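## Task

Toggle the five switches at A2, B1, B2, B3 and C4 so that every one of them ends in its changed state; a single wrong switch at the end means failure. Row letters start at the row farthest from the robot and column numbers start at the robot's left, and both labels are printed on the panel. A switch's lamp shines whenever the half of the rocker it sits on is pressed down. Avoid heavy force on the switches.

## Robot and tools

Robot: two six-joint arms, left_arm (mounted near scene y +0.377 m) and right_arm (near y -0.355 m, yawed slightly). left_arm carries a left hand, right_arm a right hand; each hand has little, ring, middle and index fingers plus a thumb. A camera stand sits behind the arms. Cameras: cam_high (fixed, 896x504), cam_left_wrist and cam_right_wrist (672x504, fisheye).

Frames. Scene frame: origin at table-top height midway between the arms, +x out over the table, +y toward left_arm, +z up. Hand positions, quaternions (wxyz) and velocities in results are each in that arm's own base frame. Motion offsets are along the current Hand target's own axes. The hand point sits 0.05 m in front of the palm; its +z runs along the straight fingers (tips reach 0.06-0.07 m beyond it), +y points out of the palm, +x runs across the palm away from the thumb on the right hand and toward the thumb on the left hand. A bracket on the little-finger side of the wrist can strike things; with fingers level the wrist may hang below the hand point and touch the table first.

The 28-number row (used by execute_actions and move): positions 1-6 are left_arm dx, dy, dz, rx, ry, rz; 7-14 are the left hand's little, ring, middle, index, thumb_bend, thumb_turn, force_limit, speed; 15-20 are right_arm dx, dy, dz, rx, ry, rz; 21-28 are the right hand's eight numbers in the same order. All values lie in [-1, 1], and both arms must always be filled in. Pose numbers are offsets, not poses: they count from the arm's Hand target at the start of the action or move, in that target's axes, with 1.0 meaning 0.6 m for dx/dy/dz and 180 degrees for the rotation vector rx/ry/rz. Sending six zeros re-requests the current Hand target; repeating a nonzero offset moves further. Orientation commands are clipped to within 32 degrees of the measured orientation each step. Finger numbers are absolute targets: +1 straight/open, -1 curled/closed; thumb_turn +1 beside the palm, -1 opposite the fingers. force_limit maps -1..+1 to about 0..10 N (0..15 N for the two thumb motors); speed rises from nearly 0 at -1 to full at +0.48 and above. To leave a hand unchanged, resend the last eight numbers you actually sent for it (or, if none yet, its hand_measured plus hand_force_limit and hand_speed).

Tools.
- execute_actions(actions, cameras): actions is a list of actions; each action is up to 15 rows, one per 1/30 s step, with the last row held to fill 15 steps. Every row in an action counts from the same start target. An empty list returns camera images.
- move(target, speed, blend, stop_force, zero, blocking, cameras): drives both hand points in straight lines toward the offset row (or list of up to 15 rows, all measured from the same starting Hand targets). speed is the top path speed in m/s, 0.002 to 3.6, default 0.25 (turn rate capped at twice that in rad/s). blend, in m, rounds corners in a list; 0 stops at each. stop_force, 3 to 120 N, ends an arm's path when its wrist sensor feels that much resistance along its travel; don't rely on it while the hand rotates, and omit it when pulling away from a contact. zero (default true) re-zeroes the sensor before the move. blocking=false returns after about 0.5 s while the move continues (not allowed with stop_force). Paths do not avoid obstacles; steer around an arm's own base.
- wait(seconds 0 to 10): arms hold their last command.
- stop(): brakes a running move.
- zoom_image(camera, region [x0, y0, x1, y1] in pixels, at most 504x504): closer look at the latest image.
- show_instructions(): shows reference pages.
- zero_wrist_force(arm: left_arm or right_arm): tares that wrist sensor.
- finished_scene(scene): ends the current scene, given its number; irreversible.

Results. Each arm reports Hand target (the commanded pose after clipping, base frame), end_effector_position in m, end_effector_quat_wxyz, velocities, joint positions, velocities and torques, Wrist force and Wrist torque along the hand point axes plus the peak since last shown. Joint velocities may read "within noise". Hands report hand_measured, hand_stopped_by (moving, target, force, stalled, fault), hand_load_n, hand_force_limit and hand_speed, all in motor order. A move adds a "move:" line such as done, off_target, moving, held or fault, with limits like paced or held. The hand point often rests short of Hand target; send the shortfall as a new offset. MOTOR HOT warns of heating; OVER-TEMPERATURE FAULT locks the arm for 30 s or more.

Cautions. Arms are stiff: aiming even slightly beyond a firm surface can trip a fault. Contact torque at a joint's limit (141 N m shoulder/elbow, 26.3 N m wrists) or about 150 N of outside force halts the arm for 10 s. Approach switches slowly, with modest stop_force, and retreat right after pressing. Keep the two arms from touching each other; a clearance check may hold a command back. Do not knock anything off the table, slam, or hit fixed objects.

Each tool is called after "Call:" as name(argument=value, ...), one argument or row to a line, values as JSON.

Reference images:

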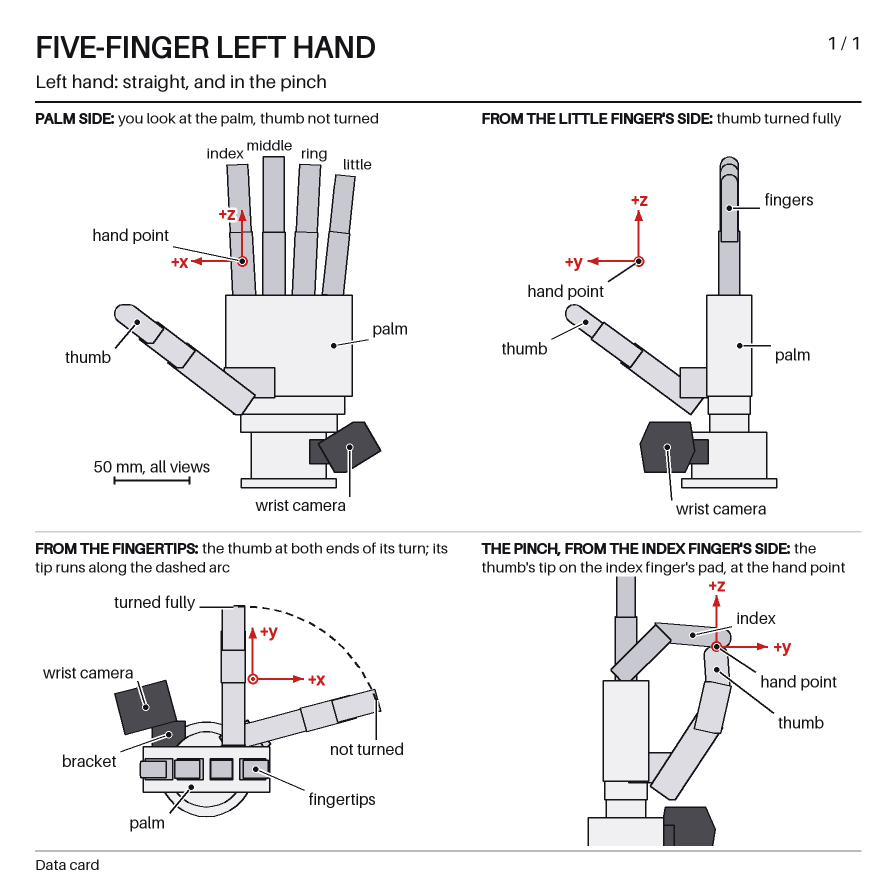

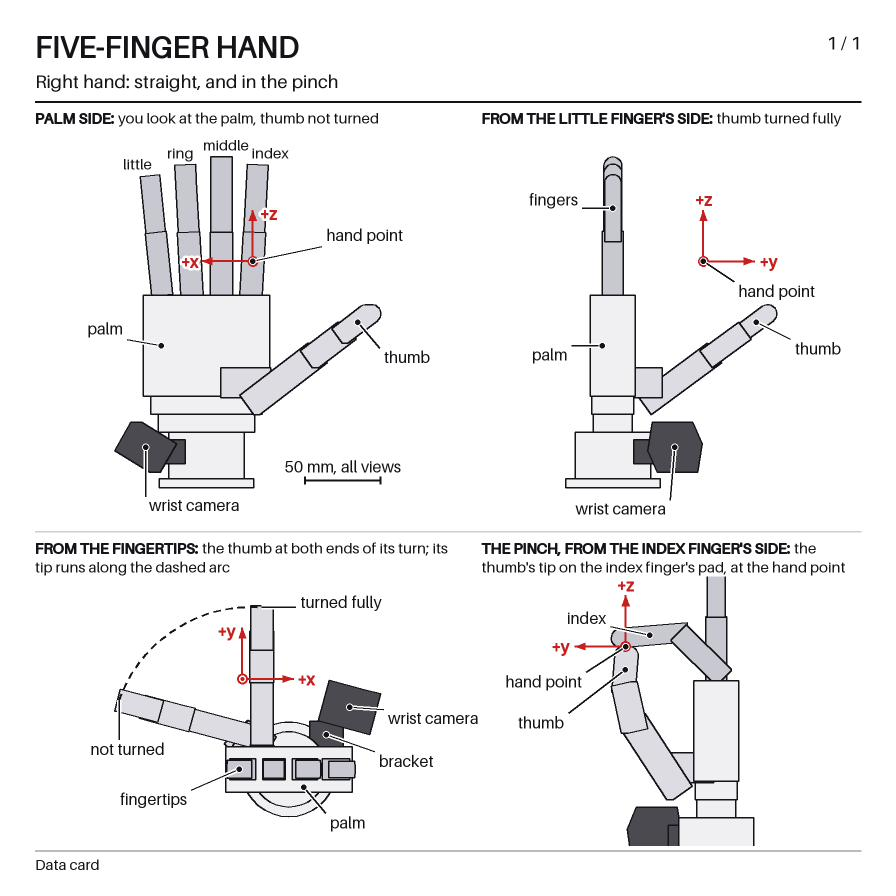

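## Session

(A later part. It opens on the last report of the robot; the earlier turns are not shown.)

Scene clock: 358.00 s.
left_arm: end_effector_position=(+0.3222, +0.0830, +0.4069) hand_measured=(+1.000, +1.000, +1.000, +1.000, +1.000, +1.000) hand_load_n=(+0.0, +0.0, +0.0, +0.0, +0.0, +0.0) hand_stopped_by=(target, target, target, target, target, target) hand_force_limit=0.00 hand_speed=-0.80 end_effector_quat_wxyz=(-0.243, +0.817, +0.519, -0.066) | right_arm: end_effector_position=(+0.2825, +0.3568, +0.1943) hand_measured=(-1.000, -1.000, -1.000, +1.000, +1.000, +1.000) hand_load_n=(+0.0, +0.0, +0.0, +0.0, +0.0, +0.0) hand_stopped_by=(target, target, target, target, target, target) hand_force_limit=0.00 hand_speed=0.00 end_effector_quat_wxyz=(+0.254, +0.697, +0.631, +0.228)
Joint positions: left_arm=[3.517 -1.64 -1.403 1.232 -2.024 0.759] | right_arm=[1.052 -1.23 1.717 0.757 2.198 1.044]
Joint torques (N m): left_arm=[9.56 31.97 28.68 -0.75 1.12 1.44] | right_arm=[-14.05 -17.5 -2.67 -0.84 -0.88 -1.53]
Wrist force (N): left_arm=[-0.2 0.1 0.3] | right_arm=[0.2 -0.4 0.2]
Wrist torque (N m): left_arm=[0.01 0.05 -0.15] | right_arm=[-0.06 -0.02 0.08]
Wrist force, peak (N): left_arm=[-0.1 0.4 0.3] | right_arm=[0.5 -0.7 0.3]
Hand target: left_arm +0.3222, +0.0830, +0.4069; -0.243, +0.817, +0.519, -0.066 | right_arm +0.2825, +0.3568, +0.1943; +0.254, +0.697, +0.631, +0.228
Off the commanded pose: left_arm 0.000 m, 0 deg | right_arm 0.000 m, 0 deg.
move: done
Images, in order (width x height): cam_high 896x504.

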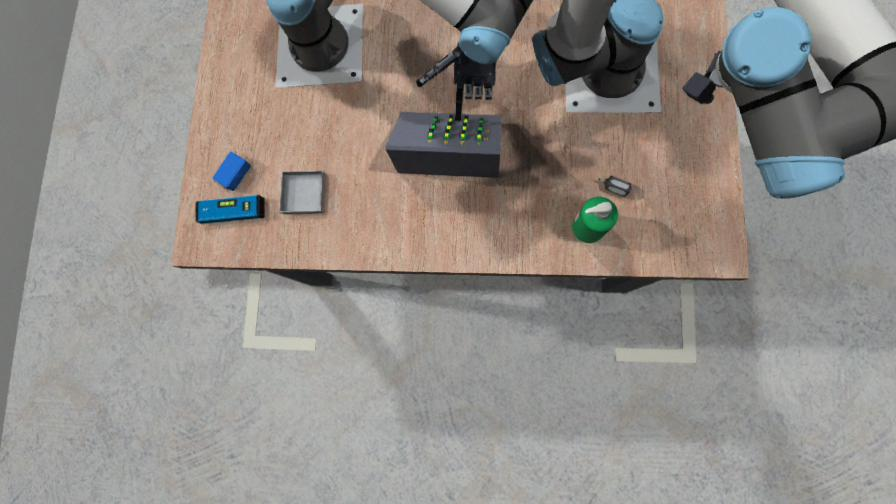

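Call:
move(
  target=[0.2997,-0.3190,0.2193,0,0,0,1,1,1,1,1,1,0,-0.8,0,0,0,0,0,0,-1,-1,-1,1,1,1,0,0],
  speed=0.3,
)

Call:
move(
  target=[
    [0,0,0,0,0,0,1,1,1,1,1,1,0,-0.8,0.0240,-0.0103,-0.0020,0,0,0,-1,-1,-1,1,1,1,0,0],
    [0,0,0,0,0,0,1,1,1,1,1,1,0,-0.8,0.0240,-0.0100,0.0078,0,0,0,-1,-1,-1,1,1,1,0,0],
  ],
  speed=0.05,
  blend=0.003,
  cameras=["cam_high"],
)

Call:
zoom_image(
  camera="cam_high",
  region=[420, 100, 500, 160],
)

Scene clock: 389.37 s.
left_arm: end_effector_position=(+0.2004, +0.3502, +0.4071) hand_measured=(+1.000, +1.000, +1.000, +1.000, +1.000, +1.000) hand_load_n=(+0.0, +0.0, +0.5, +0.0, +0.0, +0.0) hand_stopped_by=(target, target, target, target, target, target) hand_force_limit=0.00 hand_speed=-0.80 end_effector_quat_wxyz=(-0.243, +0.817, +0.519, -0.066) | right_arm: end_effector_position=(+0.2825, +0.3568, +0.1943) hand_measured=(-1.000, -1.000, -1.000, +1.000, +1.000, +1.000) hand_load_n=(+0.0, +0.0, +0.0, +0.0, +0.0, +0.0) hand_stopped_by=(target, target, target, target, target, target) hand_force_limit=0.00 hand_speed=0.00 end_effector_quat_wxyz=(+0.254, +0.697, +0.631, +0.228)
Joint positions: left_arm=[4.392 -1.651 -1.272 1.576 -2.032 1.743] | right_arm=[1.052 -1.23 1.717 0.757 2.198 1.044]
Joint torques (N m): left_arm=[9.75 12.79 29.33 0.21 1.19 1.8] | right_arm=[-12.97 -16.9 -1.31 -0.79 -1.2 -1.77]
Wrist force (N): left_arm=[0.3 0.0 0.2] | right_arm=[0.1 -0.6 0.3]
Wrist torque (N m): left_arm=[0.00 -0.01 -0.10] | right_arm=[-0.09 0.00 0.06]
Wrist force, peak (N): left_arm=[1.0 -0.6 1.0] | right_arm=[0.5 -0.6 0.4]
Hand target: left_arm +0.2004, +0.3503, +0.4071; -0.243, +0.817, +0.519, -0.066 | right_arm +0.2825, +0.3568, +0.1943; +0.254, +0.697, +0.631, +0.228
Off the commanded pose: left_arm 0.000 m, 0 deg | right_arm 0.000 m, 0 deg.
move: done

Scene clock: 390.27 s.
left_arm: end_effector_position=(+0.2004, +0.3503, +0.4071) hand_measured=(+1.000, +1.000, +1.000, +1.000, +1.000, +1.000) hand_load_n=(+0.0, +0.5, +0.5, +0.0, -0.5, -0.5) hand_stopped_by=(target, target, target, target, target, target) hand_force_limit=0.00 hand_speed=-0.80 end_effector_quat_wxyz=(-0.243, +0.817, +0.519, -0.066) | right_arm: end_effector_position=(+0.2823, +0.3712, +0.1870) hand_measured=(-1.000, -1.000, -1.000, +1.000, +1.000, +1.000) hand_load_n=(+0.0, +0.0, +0.0, +0.0, +0.0, +0.0) hand_stopped_by=(target, target, target, target, target, target) hand_force_limit=0.00 hand_speed=0.00 end_effector_quat_wxyz=(+0.254, +0.697, +0.631, +0.228)
Joint positions: left_arm=[4.392 -1.651 -1.271 1.576 -2.032 1.743] | right_arm=[1.07 -1.188 1.682 0.763 2.204 1.065]
Joint torques (N m): left_arm=[9.33 13.06 29.49 0.31 1.26 2.06] | right_arm=[-11.78 -19.81 -28.08 -0.71 -1.05 -1.51]
Wrist force (N): left_arm=[0.3 0.1 0.2] | right_arm=[0.2 -0.6 0.3]
Wrist torque (N m): left_arm=[0.01 -0.01 -0.10] | right_arm=[-0.11 -0.02 0.06]
Wrist force, peak (N): left_arm=[0.3 0.4 0.5] | right_arm=[0.2 -0.7 0.7]
Hand target: left_arm +0.2004, +0.3503, +0.4071; -0.243, +0.817, +0.519, -0.066 | right_arm +0.2824, +0.3713, +0.1868; +0.254, +0.697, +0.631, +0.228
Off the commanded pose: left_arm 0.000 m, 0 deg | right_arm 0.000 m, 0 deg.
move: done; blend cut to 0.0029 m at target 1
Images, in order (width x height): cam_high 896x504.

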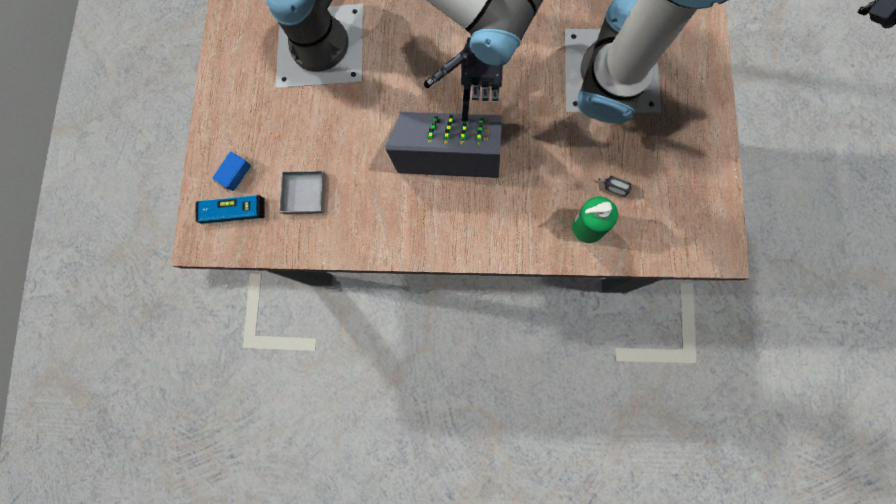

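Scaled by 6.300 from the camera's 896x504 image, which has a finer 1280x720 frame.

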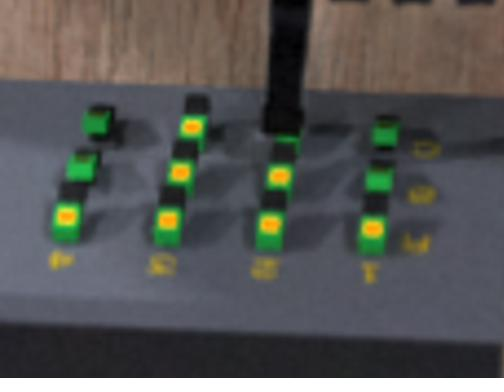

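Call:
move(
  target=[
    [0,0,0,0,0,0,1,1,1,1,1,1,0,-0.8,0,0,0.0233,0,0,0,-1,-1,-1,1,1,1,0,0],
  ],
  speed=0.005,
  stop_force=8,
  cameras=["cam_high"],
)

Call:
zoom_image(
  camera="cam_high",
  region=[420, 100, 500, 160],
)

Call:
move(
  target=[
    [0,0,0,0,0,0,1,1,1,1,1,1,0,-0.8,0,0,-0.0333,0,0,0,-1,-1,-1,1,1,1,0,0],
    [0,0,0,0,0,0,1,1,1,1,1,1,0,-0.8,0.0568,0.0235,-0.0375,0,0,0,-1,-1,-1,1,1,1,0,0],
    [0,0,0,0,0,0,1,1,1,1,1,1,0,-0.8,0.0568,0.0242,-0.0142,0,0,0,-1,-1,-1,1,1,1,0,0],
  ],
  speed=0.08,
  blend=0.005,
  cameras=["cam_high"],
)

Call:
zoom_image(
  camera="cam_high",
  region=[420, 100, 500, 160],
)

Scene clock: 414.87 s.
left_arm: end_effector_position=(+0.2004, +0.3503, +0.4071) hand_measured=(+1.000, +1.000, +1.000, +1.000, +1.000, +1.000) hand_load_n=(+0.0, +0.0, +0.0, +0.0, +0.0, +0.0) hand_stopped_by=(target, target, target, target, target, target) hand_force_limit=0.00 hand_speed=-0.80 end_effector_quat_wxyz=(-0.243, +0.817, +0.519, -0.066) | right_arm: end_effector_position=(+0.2876, +0.3707, +0.1806) hand_measured=(-1.000, -1.000, -1.000, +1.000, +1.000, +1.000) hand_load_n=(+0.0, +0.0, +0.0, -0.5, +0.0, +0.0) hand_stopped_by=(target, target, target, target, target, target) hand_force_limit=0.00 hand_speed=0.00 end_effector_quat_wxyz=(+0.254, +0.697, +0.631, +0.228)
Joint positions: left_arm=[4.392 -1.651 -1.271 1.576 -2.032 1.743] | right_arm=[1.058 -1.181 1.688 0.742 2.2 1.051]
Joint torques (N m): left_arm=[8.98 13.06 29.85 0.27 1.27 2] | right_arm=[11.11 -42.42 -27.56 3.35 2.9 0.97]
Wrist force (N): left_arm=[0.3 0.2 0.1] | right_arm=[0.6 -0.4 -8.4]
Wrist torque (N m): left_arm=[0.04 -0.01 -0.10] | right_arm=[0.42 0.04 0.08]
Wrist force, peak (N): left_arm=[0.3 0.2 0.5] | right_arm=[0.5 -0.6 -10.9]
Hand target: left_arm +0.2004, +0.3503, +0.4071; -0.243, +0.817, +0.519, -0.066 | right_arm +0.2876, +0.3707, +0.1806; +0.254, +0.697, +0.631, +0.228 (not the last commanded pose)
Off the commanded pose: left_arm 0.000 m, 0 deg | right_arm 0.006 m, 0 deg.
move: contact (right_arm)
Images, in order (width x height): cam_high 896x504.

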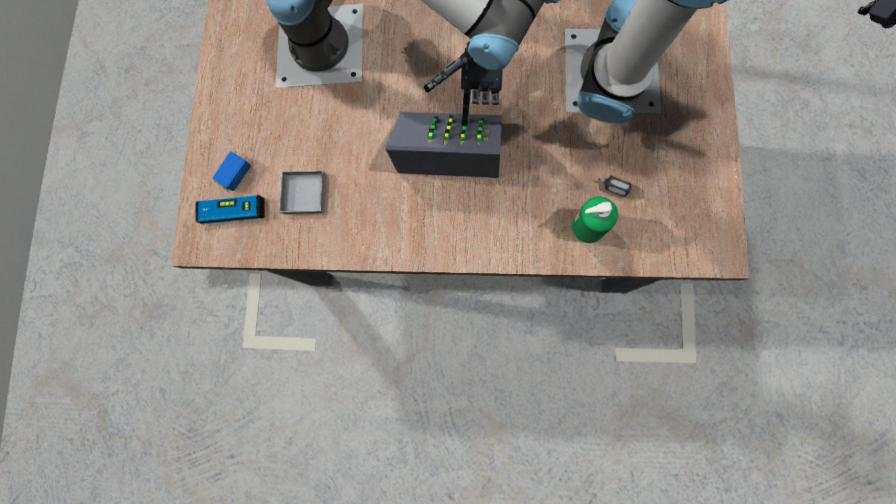

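Scaled by 6.300 from the camera's 896x504 image, which has a finer 1280x720 frame.

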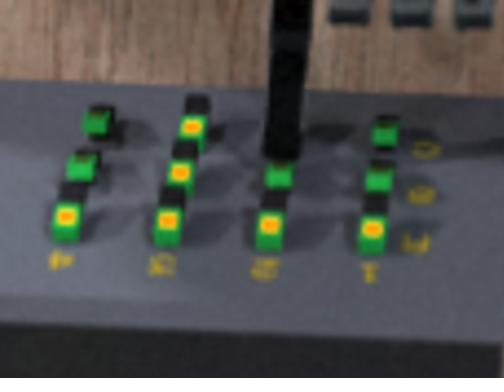

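Scene clock: 416.27 s.
left_arm: end_effector_position=(+0.2004, +0.3503, +0.4071) hand_measured=(+1.000, +1.000, +1.000, +1.000, +1.000, +1.000) hand_load_n=(+0.0, -0.5, +0.0, +0.0, +0.0, +0.0) hand_stopped_by=(target, target, target, target, target, target) hand_force_limit=0.00 hand_speed=-0.80 end_effector_quat_wxyz=(-0.243, +0.817, +0.519, -0.066) | right_arm: end_effector_position=(+0.2965, +0.4041, +0.1965) hand_measured=(-1.000, -1.000, -1.000, +1.000, +1.000, +1.000) hand_load_n=(+0.0, +0.0, +0.0, +0.0, +0.0, +0.0) hand_stopped_by=(target, target, target, target, target, target) hand_force_limit=0.00 hand_speed=0.00 end_effector_quat_wxyz=(+0.254, +0.697, +0.631, +0.228)
Joint positions: left_arm=[4.392 -1.651 -1.271 1.576 -2.032 1.743] | right_arm=[1.077 -1.12 1.555 0.827 2.206 1.074]
Joint torques (N m): left_arm=[9.24 13.16 29.25 0.18 1.21 1.9] | right_arm=[-13.33 -21.95 -27.84 -1.1 -1.16 -1.53]
Wrist force (N): left_arm=[0.2 0.1 0.3] | right_arm=[0.2 -0.2 0.5]
Wrist torque (N m): left_arm=[0.01 0.02 -0.11] | right_arm=[-0.06 -0.03 0.06]
Wrist force, peak (N): left_arm=[0.5 0.0 0.3] | right_arm=[0.7 -0.4 -8.4]
Hand target: left_arm +0.2004, +0.3503, +0.4071; -0.243, +0.817, +0.519, -0.066 | right_arm +0.2967, +0.4041, +0.1964; +0.254, +0.697, +0.631, +0.228
Off the commanded pose: left_arm 0.000 m, 0 deg | right_arm 0.000 m, 0 deg.
move: done
Images, in order (width x height): cam_high 896x504.

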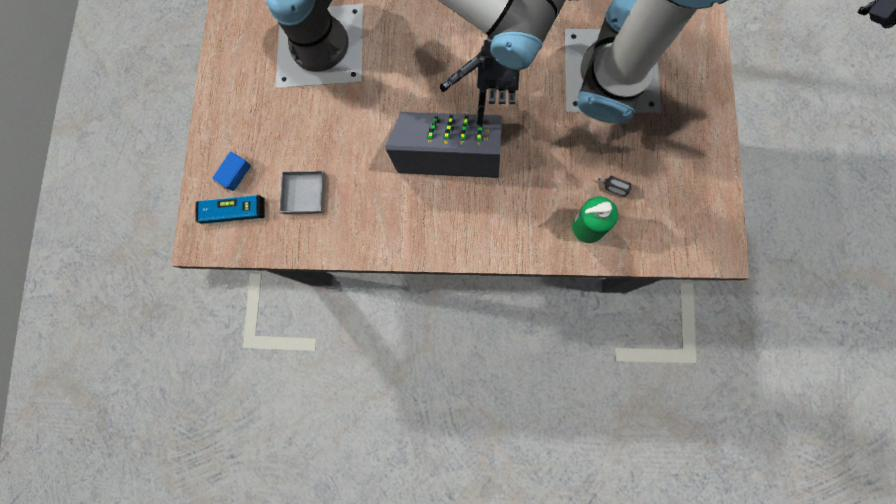

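Scaled by 6.300 from the camera's 896x504 image, which has a finer 1280x720 frame.

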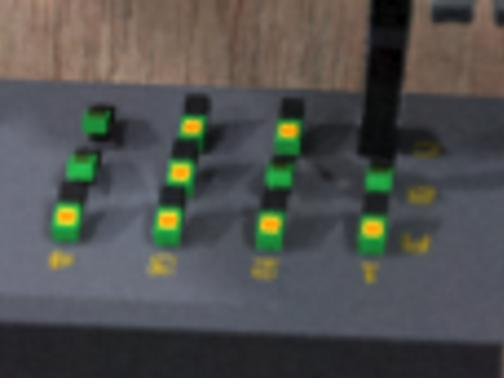

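Call:
move(
  target=[
    [0,0,0,0,0,0,1,1,1,1,1,1,0,-0.8,0,0,0.0233,0,0,0,-1,-1,-1,1,1,1,0,0],
  ],
  speed=0.005,
  stop_force=8,
)

Call:
move(
  target=[
    [0,0,0,0,0,0,1,1,1,1,1,1,0,-0.8,0,0,-0.0333,0,0,0,-1,-1,-1,1,1,1,0,0],
    [0,0,0,0,0,0,1,1,1,1,1,1,0,-0.8,-0.0568,0.0390,-0.0380,0,0,0,-1,-1,-1,1,1,1,0,0],
    [0,0,0,0,0,0,1,1,1,1,1,1,0,-0.8,-0.0568,0.0397,-0.0148,0,0,0,-1,-1,-1,1,1,1,0,0],
  ],
  speed=0.08,
  blend=0.005,
  cameras=["cam_high"],
)

Call:
zoom_image(
  camera="cam_high",
  region=[420, 100, 500, 160],
)

Scene clock: 430.93 s.
left_arm: end_effector_position=(+0.2004, +0.3503, +0.4071) hand_measured=(+1.000, +1.000, +1.000, +1.000, +1.000, +1.000) hand_load_n=(+0.0, +0.0, +0.0, +0.0, +0.0, +0.0) hand_stopped_by=(target, target, target, target, target, target) hand_force_limit=0.00 hand_speed=-0.80 end_effector_quat_wxyz=(-0.243, +0.817, +0.519, -0.066) | right_arm: end_effector_position=(+0.2994, +0.4038, +0.1930) hand_measured=(-1.000, -1.000, -1.000, +1.000, +1.000, +1.000) hand_load_n=(+0.0, +0.0, +0.0, -1.0, +0.0, +0.0) hand_stopped_by=(target, target, target, target, target, target) hand_force_limit=0.00 hand_speed=0.00 end_effector_quat_wxyz=(+0.254, +0.697, +0.631, +0.228)
Joint positions: left_arm=[4.392 -1.651 -1.271 1.576 -2.032 1.743] | right_arm=[1.071 -1.117 1.558 0.816 2.204 1.067]
Joint torques (N m): left_arm=[9.21 12.87 29.37 0.16 1.17 1.84] | right_arm=[10.51 -45.52 -27.99 3.28 2.8 1.05]
Wrist force (N): left_arm=[0.4 0.2 0.2] | right_arm=[0.5 0.1 -8.6]
Wrist torque (N m): left_arm=[0.04 -0.02 -0.10] | right_arm=[0.47 0.06 0.08]
Wrist force, peak (N): left_arm=[0.6 -0.1 0.4] | right_arm=[1.1 0.5 -9.0]
Hand target: left_arm +0.2004, +0.3503, +0.4071; -0.243, +0.817, +0.519, -0.066 | right_arm +0.2994, +0.4038, +0.1930; +0.254, +0.697, +0.631, +0.228 (not the last commanded pose)
Off the commanded pose: left_arm 0.000 m, 0 deg | right_arm 0.010 m, 0 deg.
move: contact (right_arm)

Scene clock: 432.47 s.
left_arm: end_effector_position=(+0.2004, +0.3503, +0.4071) hand_measured=(+1.000, +1.000, +1.000, +1.000, +1.000, +1.000) hand_load_n=(+0.0, +0.0, +0.0, +0.0, +0.0, +0.0) hand_stopped_by=(target, target, target, target, target, target) hand_force_limit=0.00 hand_speed=-0.80 end_effector_quat_wxyz=(-0.243, +0.817, +0.519, -0.066) | right_arm: end_effector_position=(+0.3085, +0.3687, +0.2153) hand_measured=(-1.000, -1.000, -1.000, +1.000, +1.000, +1.000) hand_load_n=(+0.0, +0.0, -0.5, +0.0, +0.0, +0.0) hand_stopped_by=(target, target, target, target, target, target) hand_force_limit=0.00 hand_speed=0.00 end_effector_quat_wxyz=(+0.254, +0.697, +0.631, +0.228)
Joint positions: left_arm=[4.392 -1.651 -1.271 1.576 -2.032 1.743] | right_arm=[1.012 -1.217 1.632 0.802 2.185 0.998]
Joint torques (N m): left_arm=[9.09 12.99 29.96 0.22 1.26 1.96] | right_arm=[-13.5 -45.15 -4.77 -0.85 -1.18 -1.8]
Wrist force (N): left_arm=[0.4 0.0 0.4] | right_arm=[0.0 -0.1 0.3]
Wrist torque (N m): left_arm=[0.00 -0.01 -0.09] | right_arm=[0.00 0.02 0.10]
Wrist force, peak (N): left_arm=[0.4 0.0 0.4] | right_arm=[0.7 0.4 -8.6]
Hand target: left_arm +0.2004, +0.3503, +0.4071; -0.243, +0.817, +0.519, -0.066 | right_arm +0.3085, +0.3687, +0.2152; +0.254, +0.697, +0.631, +0.228
Off the commanded pose: left_arm 0.000 m, 0 deg | right_arm 0.000 m, 0 deg.
move: done
Images, in order (width x height): cam_high 896x504.

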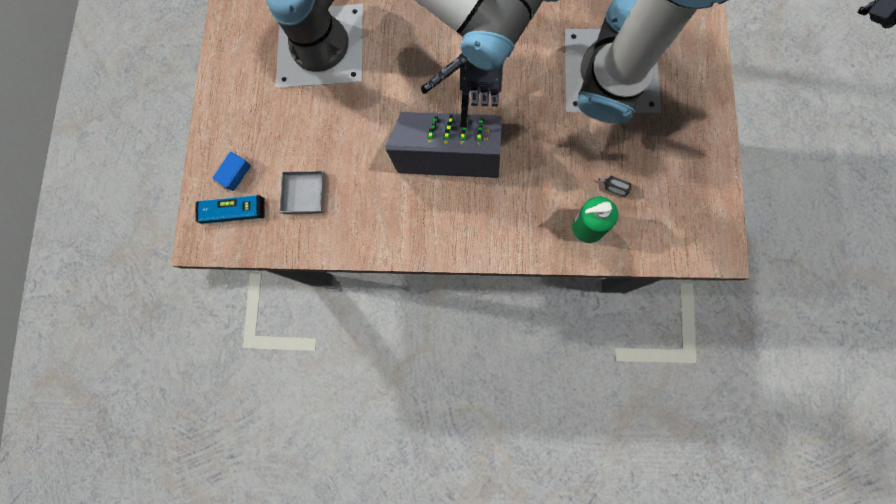

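Scaled by 6.300 from the camera's 896x504 image, which has a finer 1280x720 frame.

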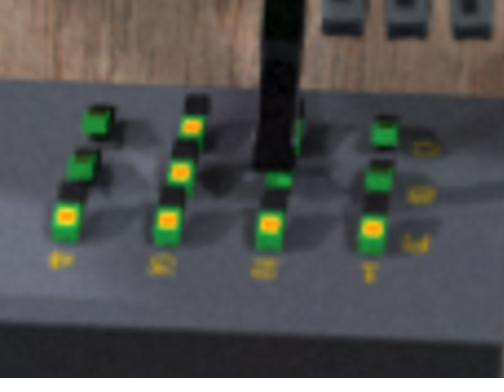

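Call:
move(
  target=[
    [0,0,0,0,0,0,1,1,1,1,1,1,0,-0.8,0,0,0.03,0,0,0,-1,-1,-1,1,1,1,0,0],
  ],
  speed=0.005,
  stop_force=9,
  cameras=["cam_high"],
)

Call:
zoom_image(
  camera="cam_high",
  region=[420, 100, 500, 160],
)

Call:
move(
  target=[
    [0,0,0,0,0,0,1,1,1,1,1,1,0,-0.8,0,0,-0.0333,0,0,0,-1,-1,-1,1,1,1,0,0],
    [0,0,0,0,0,0,1,1,1,1,1,1,0,-0.8,0.0570,-0.0373,-0.0355,0,0,0,-1,-1,-1,1,1,1,0,0],
    [0,0,0,0,0,0,1,1,1,1,1,1,0,-0.8,0.0570,-0.0367,-0.0120,0,0,0,-1,-1,-1,1,1,1,0,0],
  ],
  speed=0.08,
  blend=0.005,
  cameras=["cam_high"],
)

Call:
zoom_image(
  camera="cam_high",
  region=[420, 100, 500, 160],
)

Scene clock: 454.77 s.
left_arm: end_effector_position=(+0.2004, +0.3503, +0.4071) hand_measured=(+1.000, +1.000, +1.000, +1.000, +1.000, +1.000) hand_load_n=(+0.0, +0.0, +0.0, +0.0, +0.0, +0.0) hand_stopped_by=(target, target, target, target, target, target) hand_force_limit=0.00 hand_speed=-0.80 end_effector_quat_wxyz=(-0.243, +0.817, +0.519, -0.066) | right_arm: end_effector_position=(+0.3200, +0.3675, +0.2014) hand_measured=(-1.000, -1.000, -1.000, +1.000, +1.000, +1.000) hand_load_n=(+0.0, +0.0, +0.0, +0.0, +0.0, +0.0) hand_stopped_by=(target, target, target, target, target, target) hand_force_limit=0.00 hand_speed=0.00 end_effector_quat_wxyz=(+0.254, +0.697, +0.631, +0.228)
Joint positions: left_arm=[4.392 -1.651 -1.271 1.576 -2.032 1.743] | right_arm=[0.986 -1.202 1.646 0.757 2.176 0.969]
Joint torques (N m): left_arm=[9.05 13.42 29.34 0.14 1.09 1.83] | right_arm=[-13.99 -19.81 -2.56 -1.29 -0.62 -1.63]
Wrist force (N): left_arm=[0.3 0.3 0.2] | right_arm=[0.1 -2.5 -1.0]
Wrist torque (N m): left_arm=[0.03 -0.01 -0.10] | right_arm=[0.07 0.00 0.10]
Wrist force, peak (N): left_arm=[0.4 0.3 0.4] | right_arm=[0.2 -0.8 -5.5]
Hand target: left_arm +0.2004, +0.3503, +0.4071; -0.243, +0.817, +0.519, -0.066 | right_arm +0.3200, +0.3675, +0.2014; +0.254, +0.697, +0.631, +0.228
Off the commanded pose: left_arm 0.000 m, 0 deg | right_arm 0.000 m, 0 deg.
move: done
Images, in order (width x height): cam_high 896x504.

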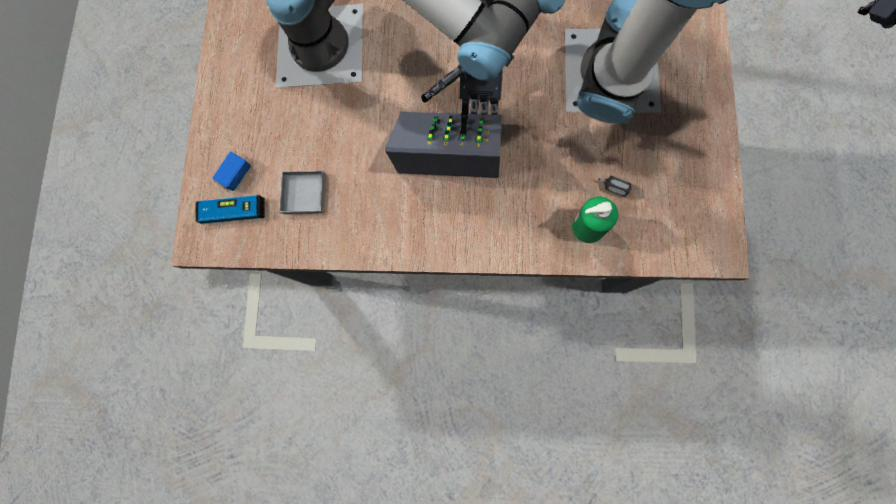

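Scaled by 6.300 from the camera's 896x504 image, which has a finer 1280x720 frame.

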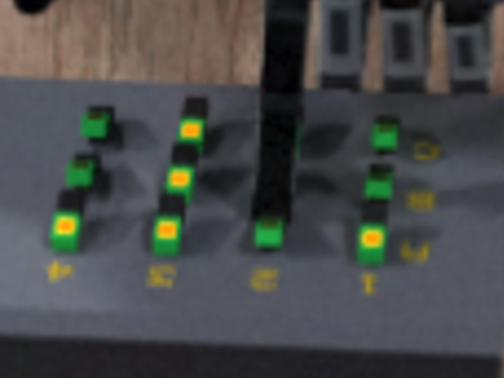

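Scene clock: 456.23 s.
left_arm: end_effector_position=(+0.2004, +0.3503, +0.4071) hand_measured=(+1.000, +1.000, +1.000, +1.000, +1.000, +1.000) hand_load_n=(+0.0, +0.0, +0.0, +0.0, +0.0, +0.0) hand_stopped_by=(target, target, target, target, target, target) hand_force_limit=0.00 hand_speed=-0.80 end_effector_quat_wxyz=(-0.243, +0.817, +0.519, -0.066) | right_arm: end_effector_position=(+0.3019, +0.4036, +0.1929) hand_measured=(-1.000, -1.000, -1.000, +1.000, +1.000, +1.000) hand_load_n=(+0.0, -0.5, +0.0, -1.5, +0.0, +0.0) hand_stopped_by=(target, target, target, target, target, target) hand_force_limit=0.00 hand_speed=0.00 end_effector_quat_wxyz=(+0.254, +0.697, +0.631, +0.228)
Joint positions: left_arm=[4.392 -1.651 -1.271 1.576 -2.032 1.743] | right_arm=[1.066 -1.117 1.557 0.813 2.203 1.061]
Joint torques (N m): left_arm=[9.39 13.34 29.21 0.15 1.16 1.82] | right_arm=[-18.37 -12.19 -26.92 -4.49 -2.42 -1.72]
Wrist force (N): left_arm=[0.2 0.0 0.4] | right_arm=[-3.5 1.8 -29.7]
Wrist torque (N m): left_arm=[-0.02 0.01 -0.11] | right_arm=[1.71 -0.21 -0.16]
Wrist force, peak (N): left_arm=[0.3 0.4 0.3] | right_arm=[-3.5 1.8 -29.7]
Hand target: left_arm +0.2004, +0.3503, +0.4071; -0.243, +0.817, +0.519, -0.066 | right_arm +0.3021, +0.4037, +0.1927; +0.254, +0.697, +0.631, +0.228
Off the commanded pose: left_arm 0.000 m, 0 deg | right_arm 0.000 m, 0 deg.
move: done
Images, in order (width x height): cam_high 896x504.

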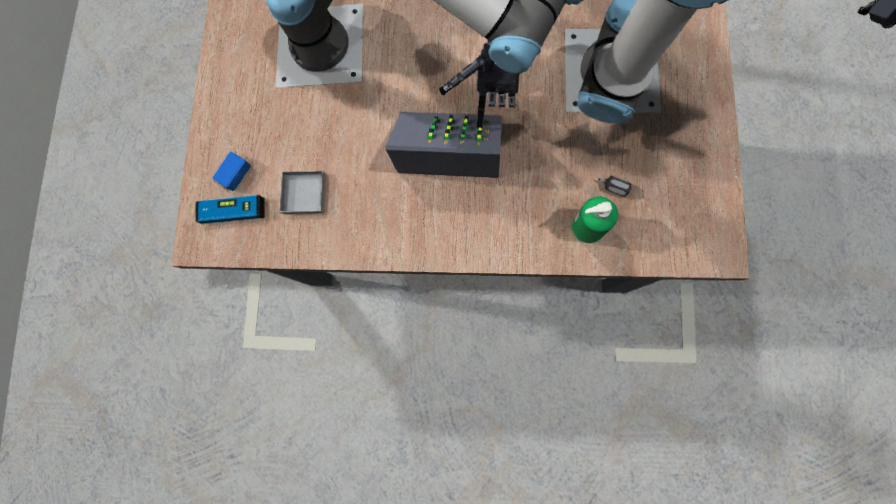

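Scaled by 6.300 from the camera's 896x504 image, which has a finer 1280x720 frame.

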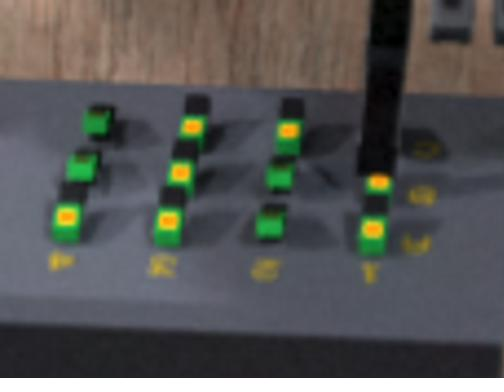

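Call:
move(
  target=[
    [0,0,0,0,0,0,1,1,1,1,1,1,0,-0.8,0,0,-0.1,0,0,0,-1,-1,-1,1,1,1,0,0],
  ],
  speed=0.15,
  cameras=["cam_high"],
)

Call:
zoom_image(
  camera="cam_high",
  region=[420, 100, 500, 160],
)

Scene clock: 466.07 s.
left_arm: end_effector_position=(+0.2004, +0.3503, +0.4071) hand_measured=(+1.000, +1.000, +1.000, +1.000, +1.000, +1.000) hand_load_n=(+0.0, +0.5, +0.0, +0.0, +0.0, +0.0) hand_stopped_by=(target, target, target, target, target, target) hand_force_limit=0.00 hand_speed=-0.80 end_effector_quat_wxyz=(-0.243, +0.817, +0.519, -0.066) | right_arm: end_effector_position=(+0.2638, +0.4076, +0.2386) hand_measured=(-1.000, -1.000, -1.000, +1.000, +1.000, +1.000) hand_load_n=(+0.0, +0.0, +0.0, +0.0, +0.0, +0.0) hand_stopped_by=(target, target, target, target, target, target) hand_force_limit=0.00 hand_speed=0.00 end_effector_quat_wxyz=(+0.254, +0.697, +0.631, +0.228)
Joint positions: left_arm=[4.392 -1.651 -1.271 1.576 -2.032 1.743] | right_arm=[1.147 -1.155 1.504 0.963 2.226 1.158]
Joint torques (N m): left_arm=[9.67 13.04 29.32 0.19 1.23 1.77] | right_arm=[13.23 -47.67 -27.29 4.2 3.12 1.01]
Wrist force (N): left_arm=[0.1 0.2 0.3] | right_arm=[-0.2 -1.0 0.1]
Wrist torque (N m): left_arm=[0.02 0.03 -0.12] | right_arm=[-0.13 0.08 -0.02]
Wrist force, peak (N): left_arm=[0.5 0.2 0.2] | right_arm=[-3.8 3.0 -38.2]
Hand target: left_arm +0.2004, +0.3503, +0.4071; -0.243, +0.817, +0.519, -0.066 | right_arm +0.2637, +0.4076, +0.2387; +0.254, +0.697, +0.631, +0.228
Off the commanded pose: left_arm 0.000 m, 0 deg | right_arm 0.000 m, 0 deg.
move: done
Images, in order (width x height): cam_high 896x504.

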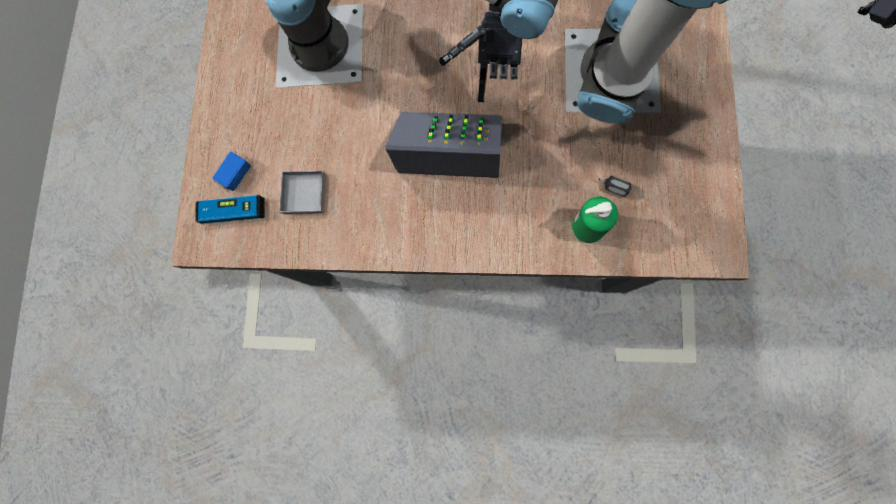

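Scaled by 6.300 from the camera's 896x504 image, which has a finer 1280x720 frame.

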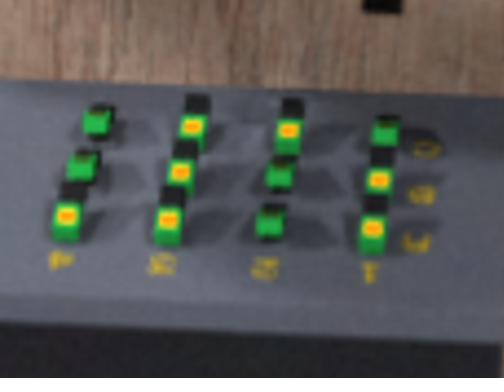

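Call:
finished_scene(
  scene=2,
)

The scene is finished: the task was done.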